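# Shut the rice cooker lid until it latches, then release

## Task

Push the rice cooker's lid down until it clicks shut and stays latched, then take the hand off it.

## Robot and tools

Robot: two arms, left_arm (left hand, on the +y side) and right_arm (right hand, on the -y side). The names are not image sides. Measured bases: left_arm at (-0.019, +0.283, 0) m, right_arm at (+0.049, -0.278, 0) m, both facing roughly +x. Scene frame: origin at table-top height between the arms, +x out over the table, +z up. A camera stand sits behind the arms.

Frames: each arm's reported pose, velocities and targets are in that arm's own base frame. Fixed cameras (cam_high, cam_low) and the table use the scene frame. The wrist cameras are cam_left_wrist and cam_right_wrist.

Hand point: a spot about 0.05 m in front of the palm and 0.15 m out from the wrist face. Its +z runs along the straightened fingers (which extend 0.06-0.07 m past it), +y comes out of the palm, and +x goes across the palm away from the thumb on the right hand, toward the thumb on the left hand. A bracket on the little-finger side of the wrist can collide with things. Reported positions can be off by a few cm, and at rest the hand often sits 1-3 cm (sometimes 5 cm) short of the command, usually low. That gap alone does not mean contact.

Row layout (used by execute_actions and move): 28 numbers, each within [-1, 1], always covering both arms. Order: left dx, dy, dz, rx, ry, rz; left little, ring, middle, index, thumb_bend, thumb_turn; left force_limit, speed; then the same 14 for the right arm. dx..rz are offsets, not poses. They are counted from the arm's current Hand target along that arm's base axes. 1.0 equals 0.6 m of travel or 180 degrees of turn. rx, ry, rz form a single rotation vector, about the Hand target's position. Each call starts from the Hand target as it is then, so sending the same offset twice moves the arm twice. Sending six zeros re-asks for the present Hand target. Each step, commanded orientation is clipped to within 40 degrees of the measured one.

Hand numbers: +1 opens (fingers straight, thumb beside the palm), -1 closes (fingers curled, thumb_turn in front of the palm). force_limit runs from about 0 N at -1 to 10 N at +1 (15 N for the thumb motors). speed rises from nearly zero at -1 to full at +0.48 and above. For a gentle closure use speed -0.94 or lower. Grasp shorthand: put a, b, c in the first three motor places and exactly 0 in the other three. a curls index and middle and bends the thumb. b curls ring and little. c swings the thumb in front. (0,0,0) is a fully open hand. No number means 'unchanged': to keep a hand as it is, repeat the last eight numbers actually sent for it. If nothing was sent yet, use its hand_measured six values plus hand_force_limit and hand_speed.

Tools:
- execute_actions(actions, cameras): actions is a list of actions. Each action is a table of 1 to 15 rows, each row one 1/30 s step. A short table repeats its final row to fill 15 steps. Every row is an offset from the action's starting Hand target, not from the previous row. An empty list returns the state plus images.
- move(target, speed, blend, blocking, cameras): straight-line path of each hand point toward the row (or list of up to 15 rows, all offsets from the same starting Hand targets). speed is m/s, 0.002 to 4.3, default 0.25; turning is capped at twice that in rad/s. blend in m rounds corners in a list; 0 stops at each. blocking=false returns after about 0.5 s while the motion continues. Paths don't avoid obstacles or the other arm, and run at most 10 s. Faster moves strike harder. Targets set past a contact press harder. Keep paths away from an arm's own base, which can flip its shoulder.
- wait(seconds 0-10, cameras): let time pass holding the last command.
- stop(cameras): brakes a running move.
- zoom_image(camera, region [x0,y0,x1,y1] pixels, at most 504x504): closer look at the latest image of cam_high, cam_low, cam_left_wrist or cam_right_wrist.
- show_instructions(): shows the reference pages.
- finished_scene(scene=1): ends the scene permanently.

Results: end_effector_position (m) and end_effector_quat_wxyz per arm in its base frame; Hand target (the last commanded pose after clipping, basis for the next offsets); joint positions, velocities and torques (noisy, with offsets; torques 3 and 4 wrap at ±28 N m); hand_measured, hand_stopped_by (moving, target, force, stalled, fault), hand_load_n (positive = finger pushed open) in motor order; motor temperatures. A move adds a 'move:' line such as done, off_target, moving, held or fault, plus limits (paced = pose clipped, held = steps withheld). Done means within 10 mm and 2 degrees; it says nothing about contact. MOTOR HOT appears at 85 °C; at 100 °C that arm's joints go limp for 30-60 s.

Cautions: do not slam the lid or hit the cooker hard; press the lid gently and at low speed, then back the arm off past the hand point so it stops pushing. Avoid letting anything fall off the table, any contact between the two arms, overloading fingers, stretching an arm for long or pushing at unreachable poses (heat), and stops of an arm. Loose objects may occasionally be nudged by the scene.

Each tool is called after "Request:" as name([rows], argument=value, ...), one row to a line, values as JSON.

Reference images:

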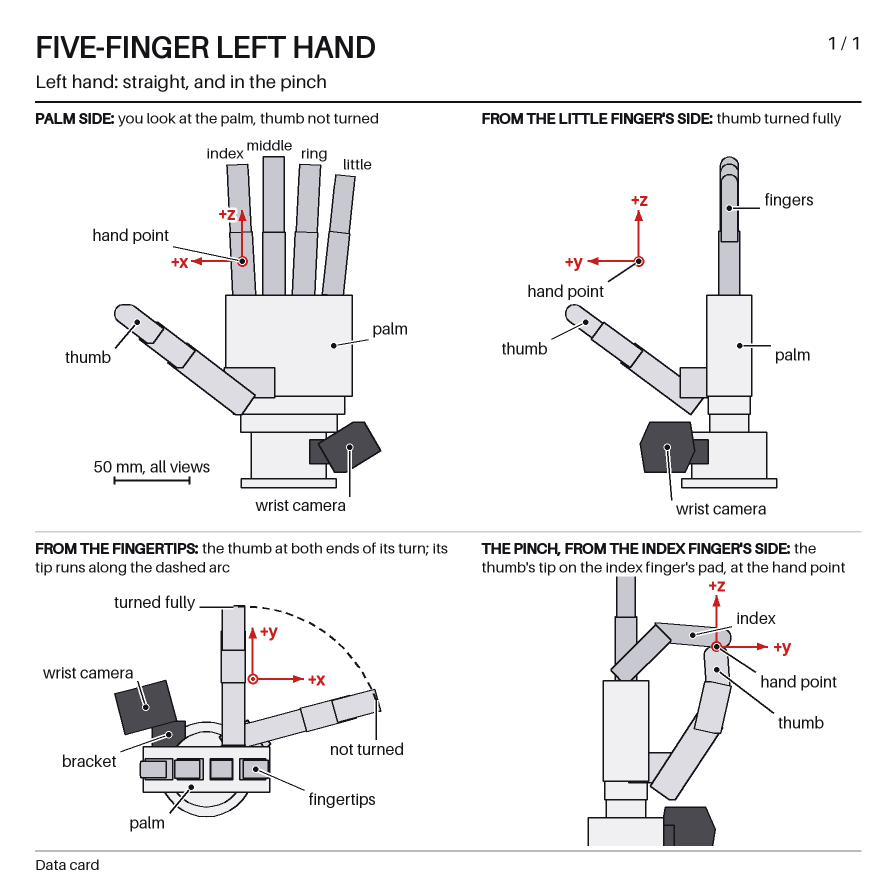

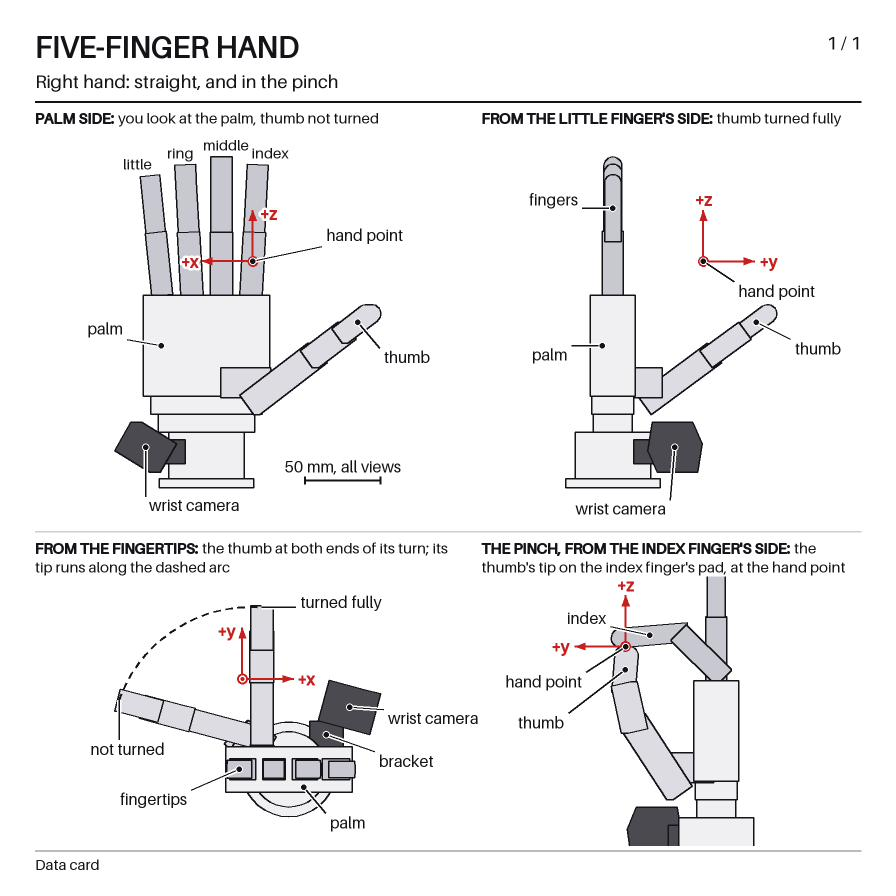

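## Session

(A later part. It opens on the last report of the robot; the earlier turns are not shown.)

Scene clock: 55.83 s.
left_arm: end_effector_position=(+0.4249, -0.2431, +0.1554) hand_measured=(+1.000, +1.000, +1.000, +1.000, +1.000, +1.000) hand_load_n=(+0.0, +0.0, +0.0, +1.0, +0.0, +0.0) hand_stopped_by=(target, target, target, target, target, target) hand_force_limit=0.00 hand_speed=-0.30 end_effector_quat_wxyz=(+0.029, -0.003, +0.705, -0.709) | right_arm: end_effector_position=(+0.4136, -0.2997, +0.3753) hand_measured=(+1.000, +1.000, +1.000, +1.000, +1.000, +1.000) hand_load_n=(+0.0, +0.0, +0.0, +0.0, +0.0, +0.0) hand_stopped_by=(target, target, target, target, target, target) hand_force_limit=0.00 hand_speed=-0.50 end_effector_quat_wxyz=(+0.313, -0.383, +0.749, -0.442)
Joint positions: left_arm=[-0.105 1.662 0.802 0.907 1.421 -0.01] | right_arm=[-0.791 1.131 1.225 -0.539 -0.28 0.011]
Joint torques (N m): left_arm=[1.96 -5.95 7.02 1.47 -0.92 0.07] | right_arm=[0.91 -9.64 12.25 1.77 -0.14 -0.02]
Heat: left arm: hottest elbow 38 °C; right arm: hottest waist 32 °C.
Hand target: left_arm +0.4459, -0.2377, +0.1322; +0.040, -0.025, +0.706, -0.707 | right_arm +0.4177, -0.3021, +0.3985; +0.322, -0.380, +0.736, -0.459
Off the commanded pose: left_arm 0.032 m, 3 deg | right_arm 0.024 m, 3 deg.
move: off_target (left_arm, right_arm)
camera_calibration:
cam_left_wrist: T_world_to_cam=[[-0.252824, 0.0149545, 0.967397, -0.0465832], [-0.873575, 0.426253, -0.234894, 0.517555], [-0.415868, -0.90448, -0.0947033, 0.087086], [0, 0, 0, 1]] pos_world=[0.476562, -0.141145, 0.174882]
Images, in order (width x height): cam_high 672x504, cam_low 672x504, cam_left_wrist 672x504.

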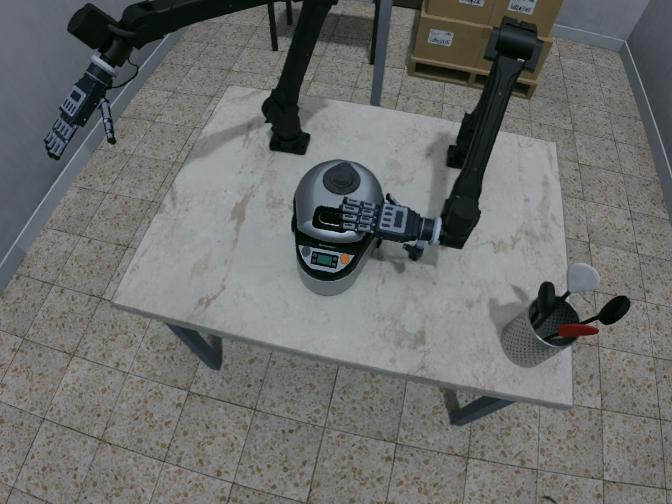

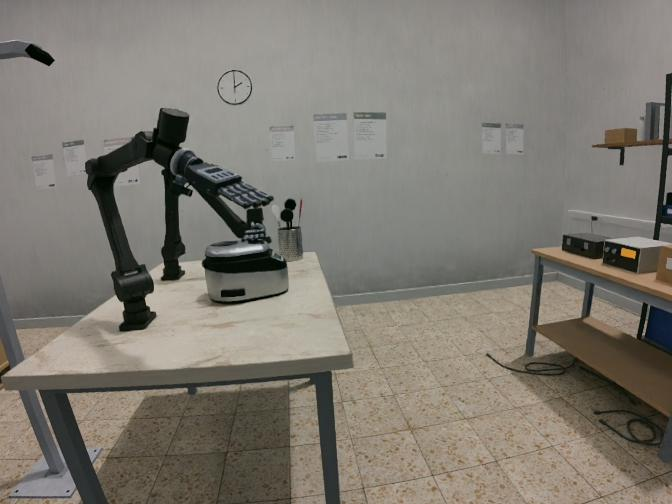

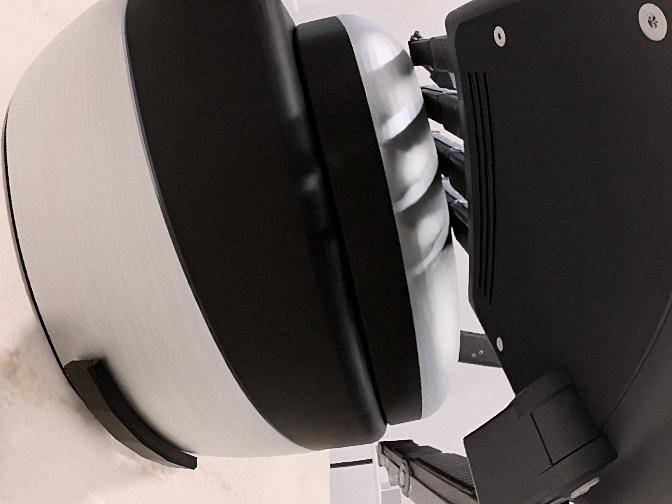

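Request:
move([
  [0.0, 0.0, -0.05, 0, 0, 0, 1, 1, 1, 1, 1, 1, 0, -0.3, 0, 0, 0, 0, 0, 0, 0, 0, 0, 0, 0, 0, 0, -0.5],
], speed=0.05, cameras=["cam_high", "cam_low", "cam_left_wrist"])

Request:
zoom_image(camera="cam_low", region=[180, 210, 310, 310])

Request:
zoom_image(camera="cam_high", region=[290, 170, 410, 290])

Request:
zoom_image(camera="cam_left_wrist", region=[200, 0, 500, 300])

Scene clock: 57.43 s.
left_arm: end_effector_position=(+0.4283, -0.2438, +0.1544) hand_measured=(+1.000, +1.000, +1.000, +1.000, +1.000, +1.000) hand_load_n=(+0.0, +0.0, +0.0, +2.0, +0.0, -0.5) hand_stopped_by=(target, target, target, target, target, target) hand_force_limit=0.00 hand_speed=-0.30 end_effector_quat_wxyz=(+0.047, +0.019, +0.700, -0.713) | right_arm: end_effector_position=(+0.4136, -0.2997, +0.3753) hand_measured=(+1.000, +1.000, +1.000, +1.000, +1.000, +1.000) hand_load_n=(+0.0, +0.0, +0.0, +0.0, +0.0, +0.0) hand_stopped_by=(target, target, target, target, target, target) hand_force_limit=0.00 hand_speed=-0.50 end_effector_quat_wxyz=(+0.313, -0.383, +0.749, -0.442)
Joint positions: left_arm=[-0.105 1.687 0.802 1.027 1.427 -0.047] | right_arm=[-0.791 1.131 1.225 -0.539 -0.28 0.011]
Joint torques (N m): left_arm=[2.14 -2.67 5.26 0.9 -1.15 0.36] | right_arm=[0.97 -9.76 12.27 1.73 -0.11 -0.02]
Heat: left arm: hottest elbow 37 °C; right arm: hottest waist 32 °C.
Hand target: left_arm +0.4459, -0.2377, +0.1022; +0.040, -0.025, +0.706, -0.707 | right_arm +0.4177, -0.3021, +0.3985; +0.322, -0.380, +0.736, -0.459
Off the commanded pose: left_arm 0.055 m, 5 deg | right_arm 0.024 m, 3 deg.
move: off_target (left_arm, right_arm)
camera_calibration:
cam_left_wrist: T_world_to_cam=[[-0.307228, 0.0271507, 0.951249, -0.0158946], [-0.855825, 0.429231, -0.288659, 0.521954], [-0.416142, -0.902787, -0.108635, 0.0905837], [0, 0, 0, 1]] pos_world=[0.479514, -0.14183, 0.175627]
Images, in order (width x height): cam_high 672x504, cam_low 672x504, cam_left_wrist 672x504.

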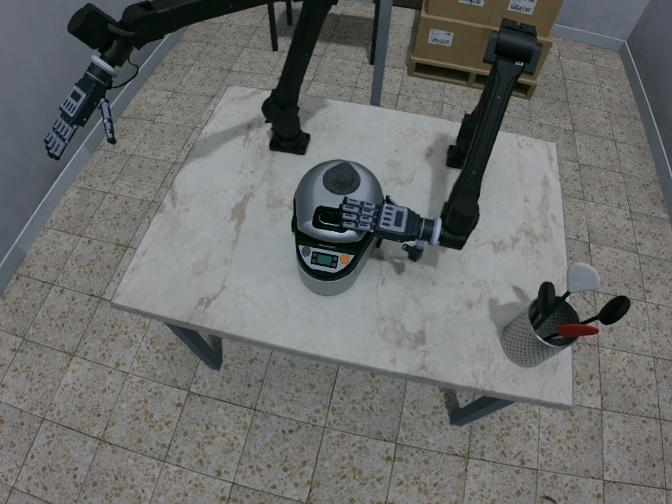

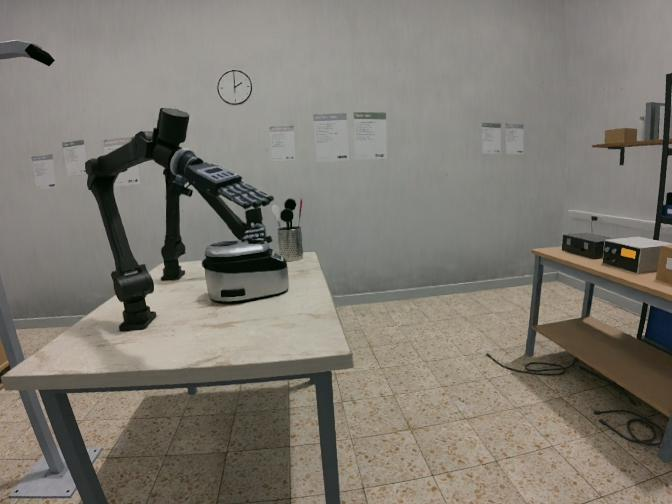

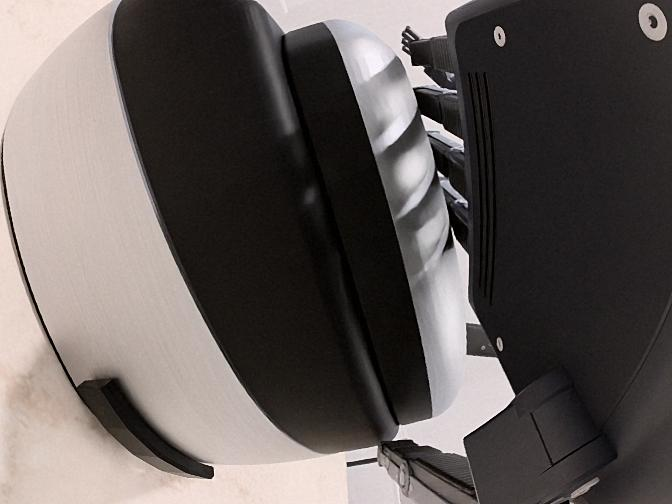

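Scaled by 3.877 from the camera's 672x504 image, which has a finer 960x720 frame.

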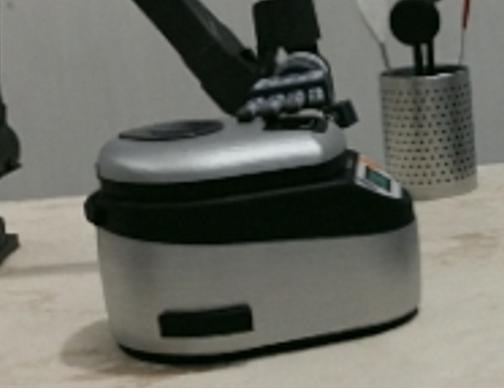

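Scaled by 4.200 from the camera's 672x504 image, which has a finer 960x720 frame.

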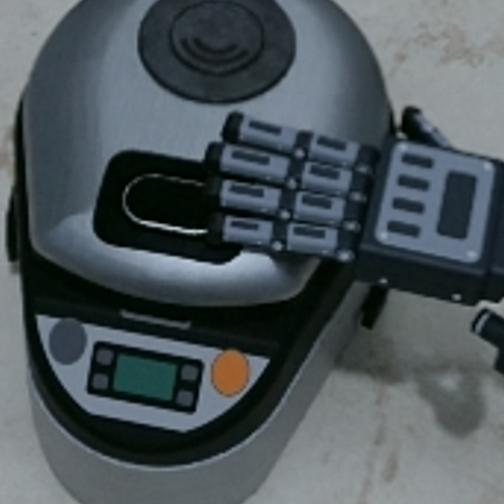

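Scaled by 1.680 from the camera's 672x504 image, which has a finer 960x720 frame.

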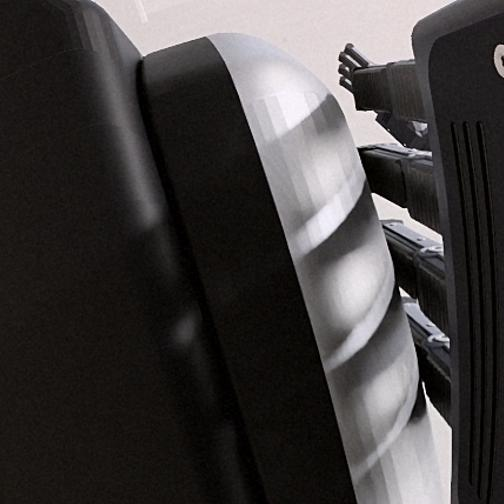

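Request:
move([
  [0.02, 0.0, -0.03, -0.0045, 0.05, 0, 1, 1, 1, 1, 1, 1, 0, -0.3, 0, 0, 0, 0, 0, 0, 0, 0, 0, 0, 0, 0, 0, -0.5],
], speed=0.05, cameras=["cam_high", "cam_low", "cam_left_wrist"])

Request:
zoom_image(camera="cam_low", region=[180, 210, 310, 310])

Request:
zoom_image(camera="cam_high", region=[290, 170, 410, 290])

Request:
zoom_image(camera="cam_left_wrist", region=[200, 0, 500, 300])

Scene clock: 60.53 s.
left_arm: end_effector_position=(+0.4275, -0.2440, +0.1487) hand_measured=(+1.000, +1.000, +1.000, +1.000, +1.000, +1.000) hand_load_n=(+0.0, +1.0, +0.5, +1.0, +0.0, -0.5) hand_stopped_by=(target, target, target, target, target, target) hand_force_limit=0.00 hand_speed=-0.30 end_effector_quat_wxyz=(-0.002, -0.001, +0.701, -0.713) | right_arm: end_effector_position=(+0.4136, -0.2997, +0.3753) hand_measured=(+1.000, +1.000, +1.000, +1.000, +1.000, +1.000) hand_load_n=(+0.0, +0.0, +0.0, +0.0, +0.0, -0.5) hand_stopped_by=(target, target, target, target, target, target) hand_force_limit=0.00 hand_speed=-0.50 end_effector_quat_wxyz=(+0.313, -0.383, +0.749, -0.442)
Joint positions: left_arm=[-0.105 1.735 0.835 1.063 1.465 -0.167] | right_arm=[-0.791 1.131 1.225 -0.539 -0.28 0.011]
Joint torques (N m): left_arm=[2.84 -0.26 6.12 0.39 -2.28 0.11] | right_arm=[0.97 -9.58 12.3 1.73 -0.1 -0.02]
Heat: left arm: hottest elbow 37 °C; right arm: hottest waist 32 °C.
Hand target: left_arm +0.4579, -0.2377, +0.0841; -0.016, -0.081, +0.702, -0.707 | right_arm +0.4177, -0.3021, +0.3985; +0.322, -0.380, +0.736, -0.459
Off the commanded pose: left_arm 0.072 m, 9 deg | right_arm 0.024 m, 3 deg.
move: off_target (left_arm, right_arm)
camera_calibration:
cam_left_wrist: T_world_to_cam=[[-0.211851, 0.0363467, 0.976626, -0.0530219], [-0.861981, 0.463972, -0.204249, 0.518271], [-0.460551, -0.885104, -0.0669627, 0.106451], [0, 0, 0, 1]] pos_world=[0.484534, -0.144316, 0.164767]
Images, in order (width x height): cam_high 672x504, cam_low 672x504, cam_left_wrist 672x504.

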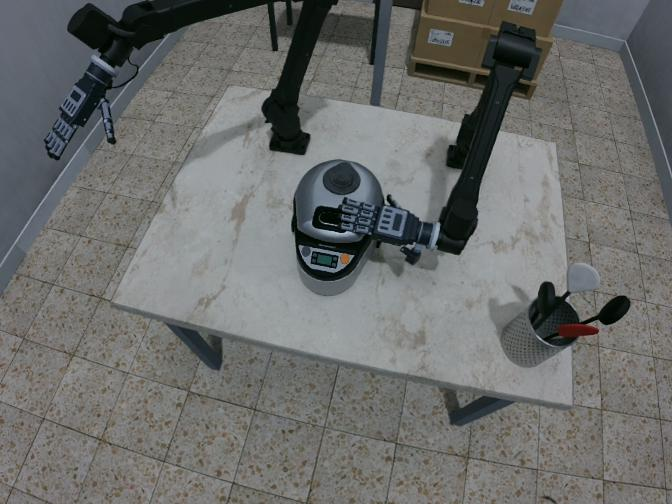

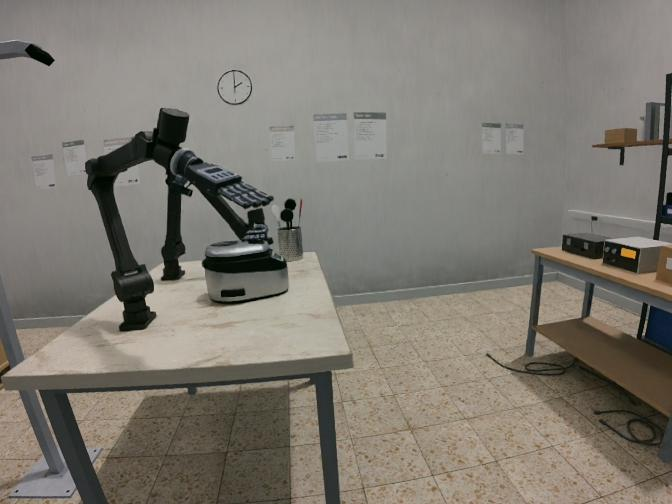

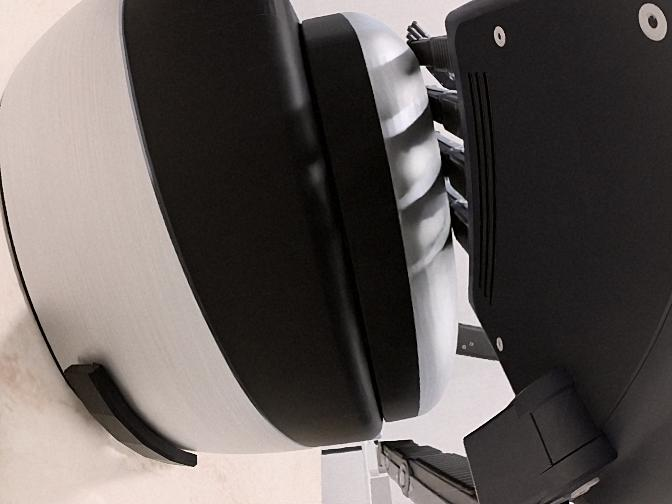

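Scaled by 3.877 from the camera's 672x504 image, which has a finer 960x720 frame.

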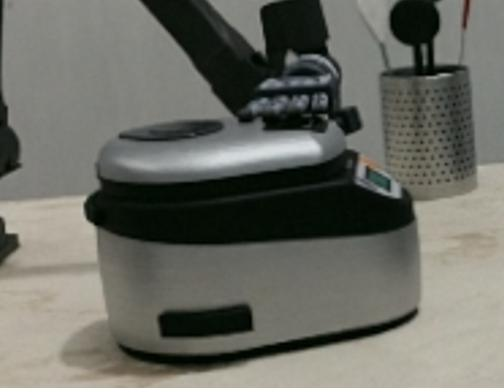

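Scaled by 4.200 from the camera's 672x504 image, which has a finer 960x720 frame.

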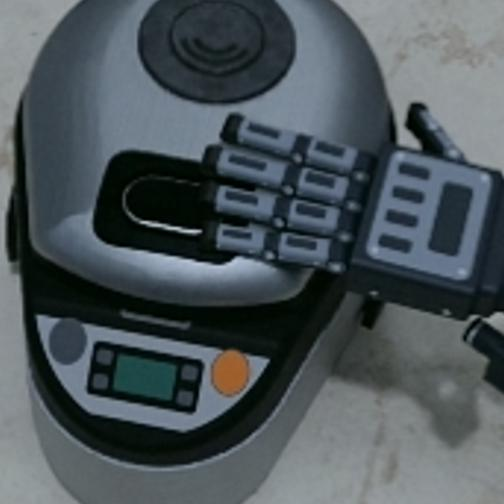

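Scaled by 1.680 from the camera's 672x504 image, which has a finer 960x720 frame.

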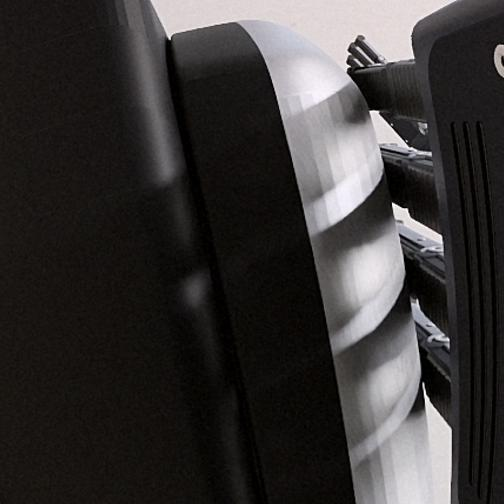

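Request:
move([
  [0.0, 0.0, 0.125, 0.003, -0.035, 0, 1, 1, 1, 1, 1, 1, 0, -0.3, 0, 0, 0, 0, 0, 0, 0, 0, 0, 0, 0, 0, 0, -0.5],
], speed=0.06, cameras=["cam_high", "cam_low", "cam_left_wrist"])

Request:
zoom_image(camera="cam_low", region=[180, 210, 310, 310])

Request:
zoom_image(camera="cam_high", region=[290, 170, 410, 290])

Scene clock: 62.77 s.
left_arm: end_effector_position=(+0.4372, -0.2448, +0.1585) hand_measured=(+1.000, +1.000, +1.000, +1.000, +1.000, +1.000) hand_load_n=(+0.0, +0.5, +0.0, +0.0, +0.0, +0.0) hand_stopped_by=(target, target, target, target, target, target) hand_force_limit=0.00 hand_speed=-0.30 end_effector_quat_wxyz=(+0.005, -0.024, +0.705, -0.709) | right_arm: end_effector_position=(+0.4136, -0.2997, +0.3753) hand_measured=(+1.000, +1.000, +1.000, +1.000, +1.000, +1.000) hand_load_n=(+0.0, +0.0, +0.0, +0.0, +0.0, -0.5) hand_stopped_by=(target, target, target, target, target, target) hand_force_limit=0.00 hand_speed=-0.50 end_effector_quat_wxyz=(+0.313, -0.383, +0.749, -0.442)
Joint positions: left_arm=[-0.105 1.69 0.853 0.87 1.425 -0.059] | right_arm=[-0.791 1.131 1.225 -0.539 -0.28 0.011]
Joint torques (N m): left_arm=[2.26 -10.75 7.82 0.58 -0.98 -0.04] | right_arm=[0.85 -9.64 12.33 1.7 -0.11 -0.02]
Heat: left arm: hottest elbow 37 °C; right arm: hottest waist 32 °C.
Hand target: left_arm +0.4578, -0.2377, +0.1590; +0.023, -0.042, +0.705, -0.707 | right_arm +0.4177, -0.3021, +0.3985; +0.322, -0.380, +0.736, -0.459
Off the commanded pose: left_arm 0.022 m, 3 deg | right_arm 0.024 m, 3 deg.
move: off_target (left_arm, right_arm)
camera_calibration:
cam_left_wrist: T_world_to_cam=[[-0.191043, 0.0164443, 0.981444, -0.0752188], [-0.884589, 0.430484, -0.179402, 0.526732], [-0.425446, -0.902448, -0.0676944, 0.091385], [0, 0, 0, 1]] pos_world=[0.490451, -0.143043, 0.174506]
Images, in order (width x height): cam_high 672x504, cam_low 672x504, cam_left_wrist 672x504.

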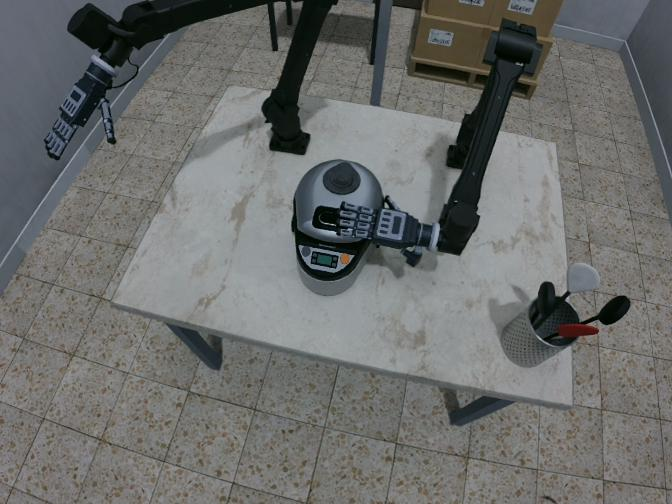

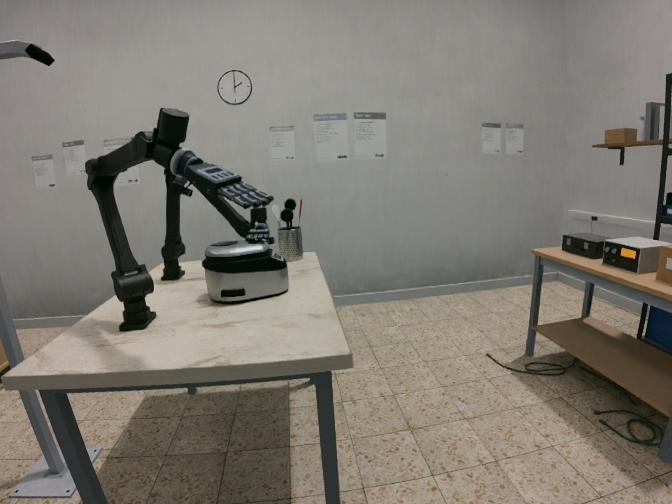

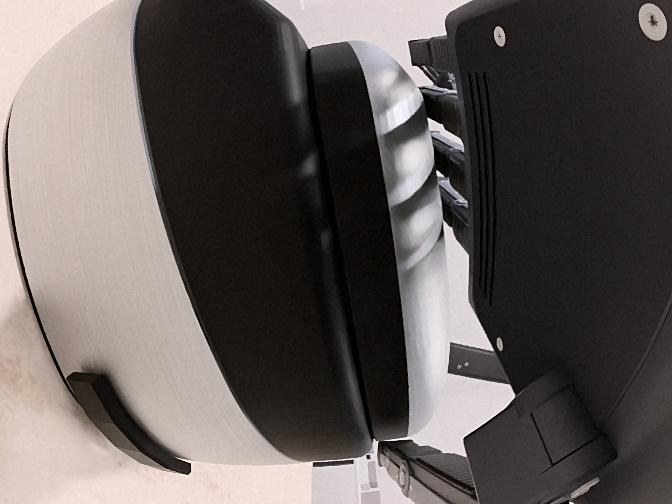

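Scaled by 3.877 from the camera's 672x504 image, which has a finer 960x720 frame.

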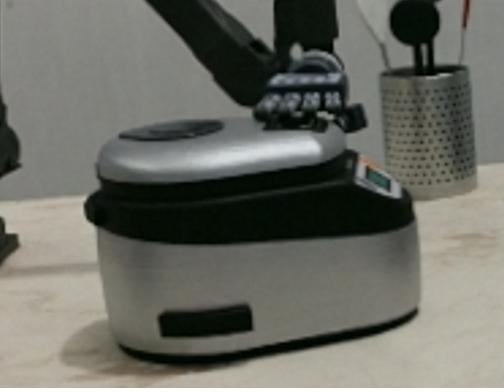

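Scaled by 4.200 from the camera's 672x504 image, which has a finer 960x720 frame.

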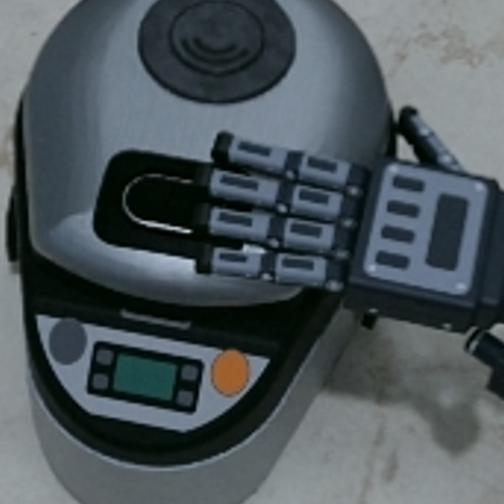

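Request:
move([
  [-0.005, 0.0, 0.1, 0.0, 0.0, 0, 1, 1, 1, 1, 1, 1, 0, -0.3, 0, 0, 0, 0, 0, 0, 0, 0, 0, 0, 0, 0, 0, -0.5],
], speed=0.06, cameras=["cam_high", "cam_low", "cam_left_wrist"])

Request:
zoom_image(camera="cam_high", region=[290, 170, 410, 290])

Request:
zoom_image(camera="cam_low", region=[180, 210, 310, 310])

Scene clock: 64.73 s.
left_arm: end_effector_position=(+0.4402, -0.2402, +0.1962) hand_measured=(+1.000, +1.000, +1.000, +1.000, +1.000, +1.000) hand_load_n=(+0.0, +0.0, +0.0, -0.5, +0.0, -0.5) hand_stopped_by=(target, target, target, target, target, target) hand_force_limit=0.00 hand_speed=-0.30 end_effector_quat_wxyz=(-0.001, -0.062, +0.707, -0.705) | right_arm: end_effector_position=(+0.4136, -0.2997, +0.3753) hand_measured=(+1.000, +1.000, +1.000, +1.000, +1.000, +1.000) hand_load_n=(+0.0, +0.0, +0.0, +0.0, +0.5, +0.0) hand_stopped_by=(target, target, target, target, target, target) hand_force_limit=0.00 hand_speed=-0.50 end_effector_quat_wxyz=(+0.313, -0.383, +0.749, -0.442)
Joint positions: left_arm=[-0.094 1.595 0.881 0.677 1.391 -0.053] | right_arm=[-0.791 1.131 1.225 -0.539 -0.28 0.011]
Joint torques (N m): left_arm=[1.14 -12.98 9.72 1.06 -0.08 -0.01] | right_arm=[1.08 -9.58 12.3 1.76 -0.13 -0.02]
Heat: left arm: hottest elbow 37 °C; right arm: hottest waist 32 °C.
Hand target: left_arm +0.4549, -0.2377, +0.2191; +0.023, -0.042, +0.705, -0.707 | right_arm +0.4177, -0.3021, +0.3985; +0.322, -0.380, +0.736, -0.459
Off the commanded pose: left_arm 0.027 m, 4 deg | right_arm 0.024 m, 3 deg.
move: off_target (left_arm, right_arm)
camera_calibration:
cam_left_wrist: T_world_to_cam=[[-0.129457, 0.00206757, 0.991583, -0.144292], [-0.912274, 0.391632, -0.119919, 0.525361], [-0.388584, -0.920119, -0.0488133, 0.075188], [0, 0, 0, 1]] pos_world=[0.48981, -0.136268, 0.209749]
Images, in order (width x height): cam_high 672x504, cam_low 672x504, cam_left_wrist 672x504.

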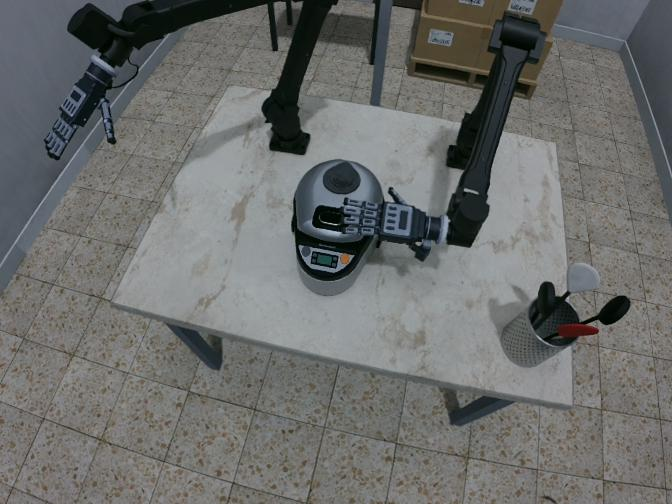

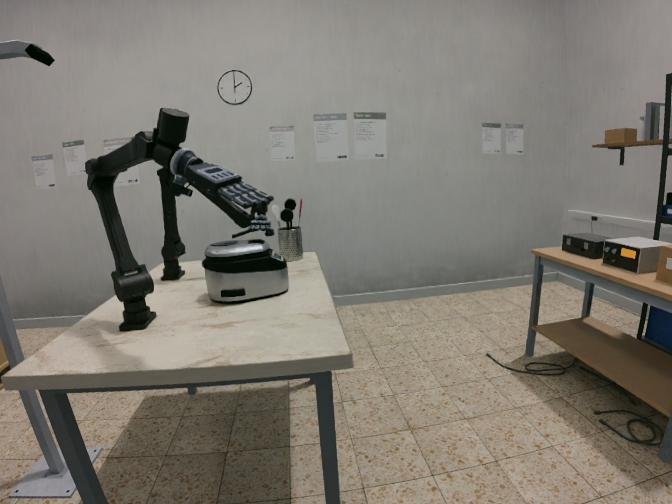

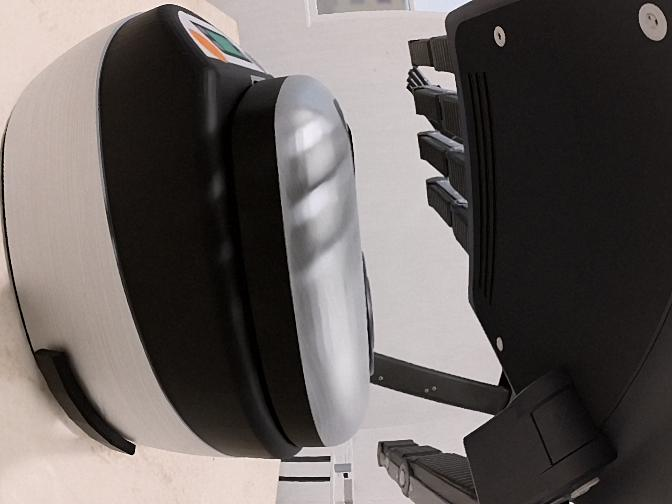

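Scaled by 4.200 from the camera's 672x504 image, which has a finer 960x720 frame.

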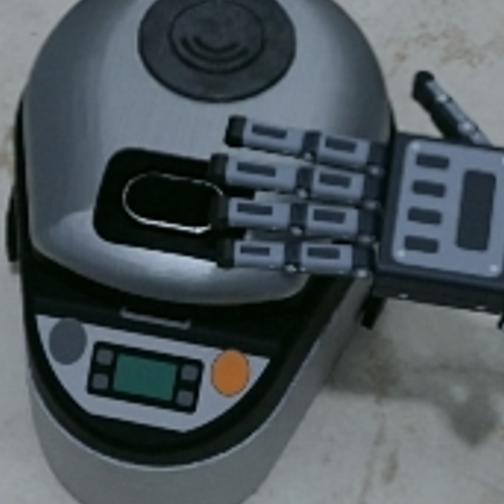

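Scaled by 3.877 from the camera's 672x504 image, which has a finer 960x720 frame.

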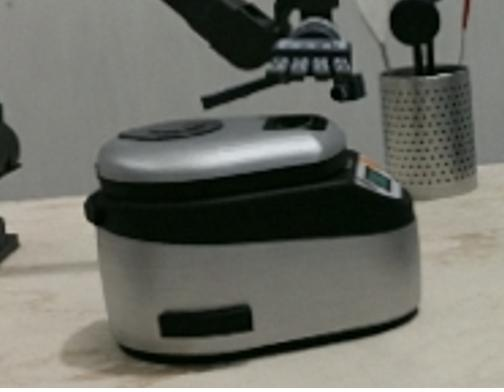

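Request:
zoom_image(camera="cam_left_wrist", region=[140, 0, 440, 300])

Request:
zoom_image(camera="cam_left_wrist", region=[140, 250, 340, 500])

Scaled by 1.680 from the camera's 672x504 image, which has a finer 960x720 frame.

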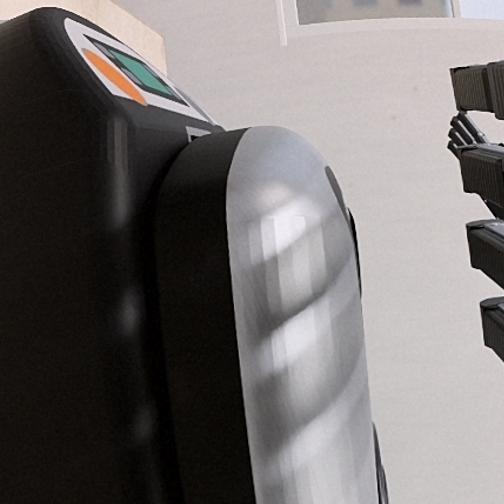

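Scaled by 2.016 from the camera's 672x504 image, which has a finer 960x720 frame.

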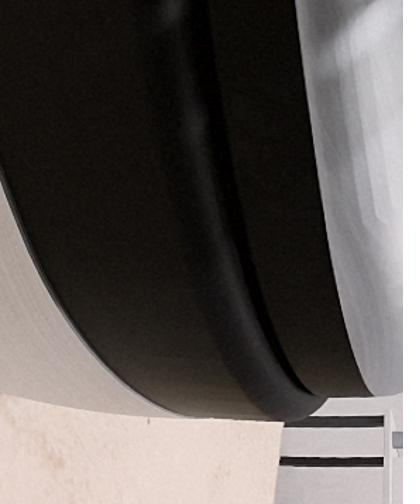

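Request:
move([
  [0.0, 0.12, 0.2, 0.0, 0.0, 0, 1, 1, 1, 1, 1, 1, 0, -0.3, 0, 0, 0, 0, 0, 0, 0, 0, 0, 0, 0, 0, 0, -0.5],
], speed=0.2, cameras=["cam_high", "cam_low", "cam_left_wrist"])

Request:
zoom_image(camera="cam_high", region=[290, 170, 410, 290])

Request:
zoom_image(camera="cam_low", region=[180, 210, 310, 310])

Scene clock: 67.07 s.
left_arm: end_effector_position=(+0.4480, -0.1678, +0.3154) hand_measured=(+1.000, +1.000, +1.000, +1.000, +1.000, +1.000) hand_load_n=(+0.0, +0.0, +0.0, +0.0, +0.0, -0.5) hand_stopped_by=(target, target, target, target, target, target) hand_force_limit=0.00 hand_speed=-0.30 end_effector_quat_wxyz=(+0.010, -0.051, +0.704, -0.708) | right_arm: end_effector_position=(+0.4136, -0.2997, +0.3753) hand_measured=(+1.000, +1.000, +1.000, +1.000, +1.000, +1.000) hand_load_n=(+0.0, +0.0, +0.0, +0.0, +0.0, -0.5) hand_stopped_by=(target, target, target, target, target, target) hand_force_limit=0.00 hand_speed=-0.50 end_effector_quat_wxyz=(+0.313, -0.383, +0.749, -0.442)
Joint positions: left_arm=[0.063 1.441 1.042 0.494 1.546 -0.153] | right_arm=[-0.791 1.131 1.225 -0.539 -0.28 0.011]
Joint torques (N m): left_arm=[0.73 -11.69 11.06 0.92 0.04 -0.29] | right_arm=[0.97 -9.58 12.3 1.74 -0.12 -0.02]
Heat: left arm: hottest elbow 37 °C; right arm: hottest waist 32 °C.
Hand target: left_arm +0.4548, -0.1657, +0.3391; +0.023, -0.042, +0.705, -0.707 | right_arm +0.4177, -0.3021, +0.3985; +0.322, -0.380, +0.736, -0.459
Off the commanded pose: left_arm 0.025 m, 2 deg | right_arm 0.024 m, 3 deg.
move: off_target (left_arm, right_arm)
camera_calibration:
cam_left_wrist: T_world_to_cam=[[-0.161302, 0.00778856, 0.986874, -0.244932], [-0.908756, 0.388818, -0.151603, 0.526389], [-0.384895, -0.921282, -0.0556394, 0.150986], [0, 0, 0, 1]] pos_world=[0.496965, -0.0636614, 0.329919]
Images, in order (width x height): cam_high 672x504, cam_low 672x504, cam_left_wrist 672x504.

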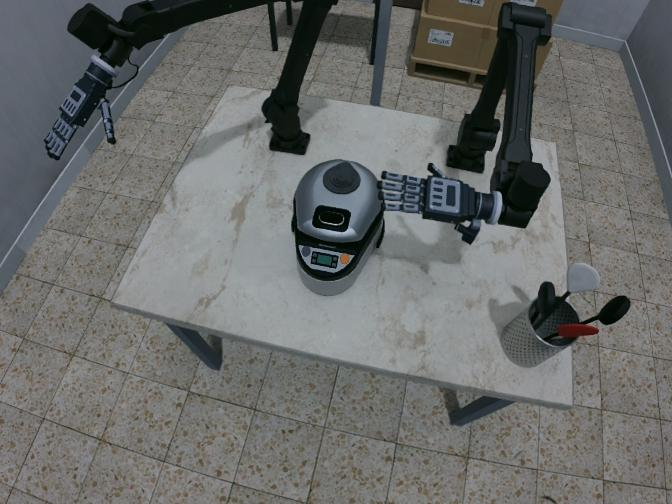

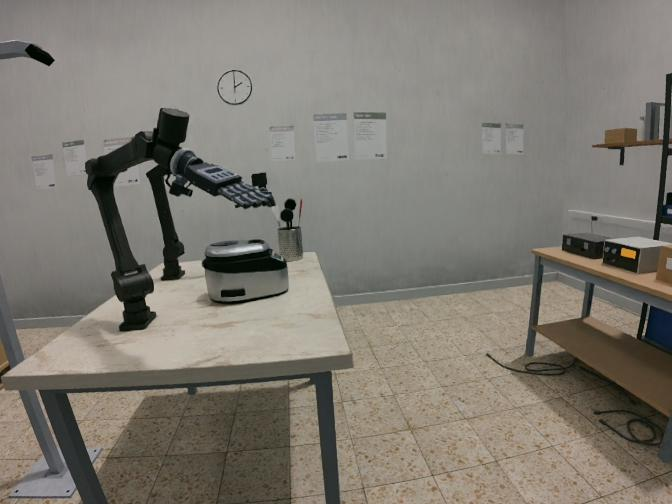

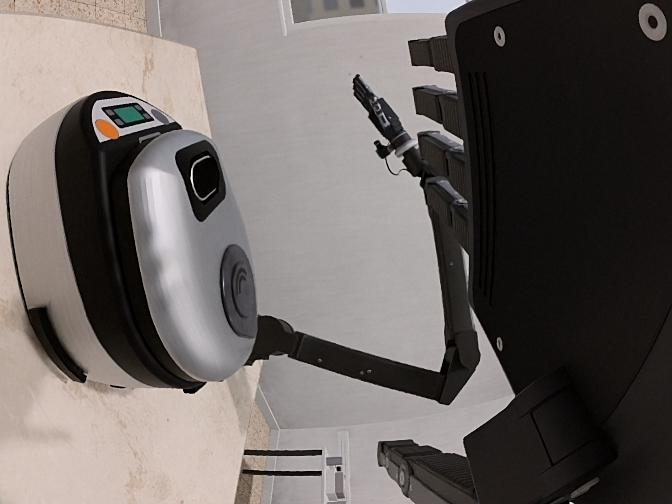

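Scaled by 4.200 from the camera's 672x504 image, which has a finer 960x720 frame.

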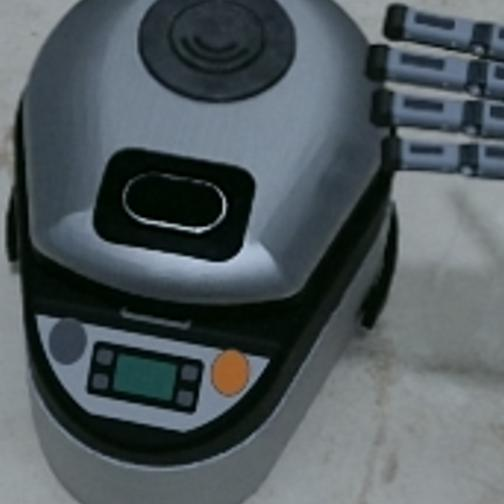

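Scaled by 3.877 from the camera's 672x504 image, which has a finer 960x720 frame.

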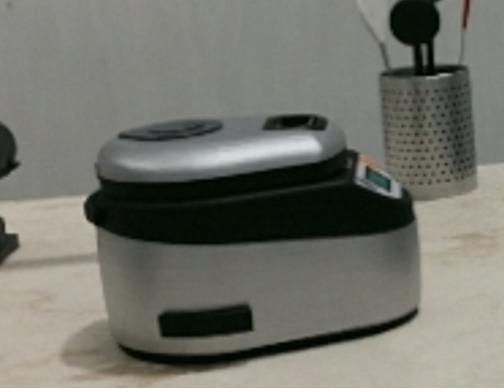

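Request:
finished_scene(scene=1)

The scene is finished: the task was done.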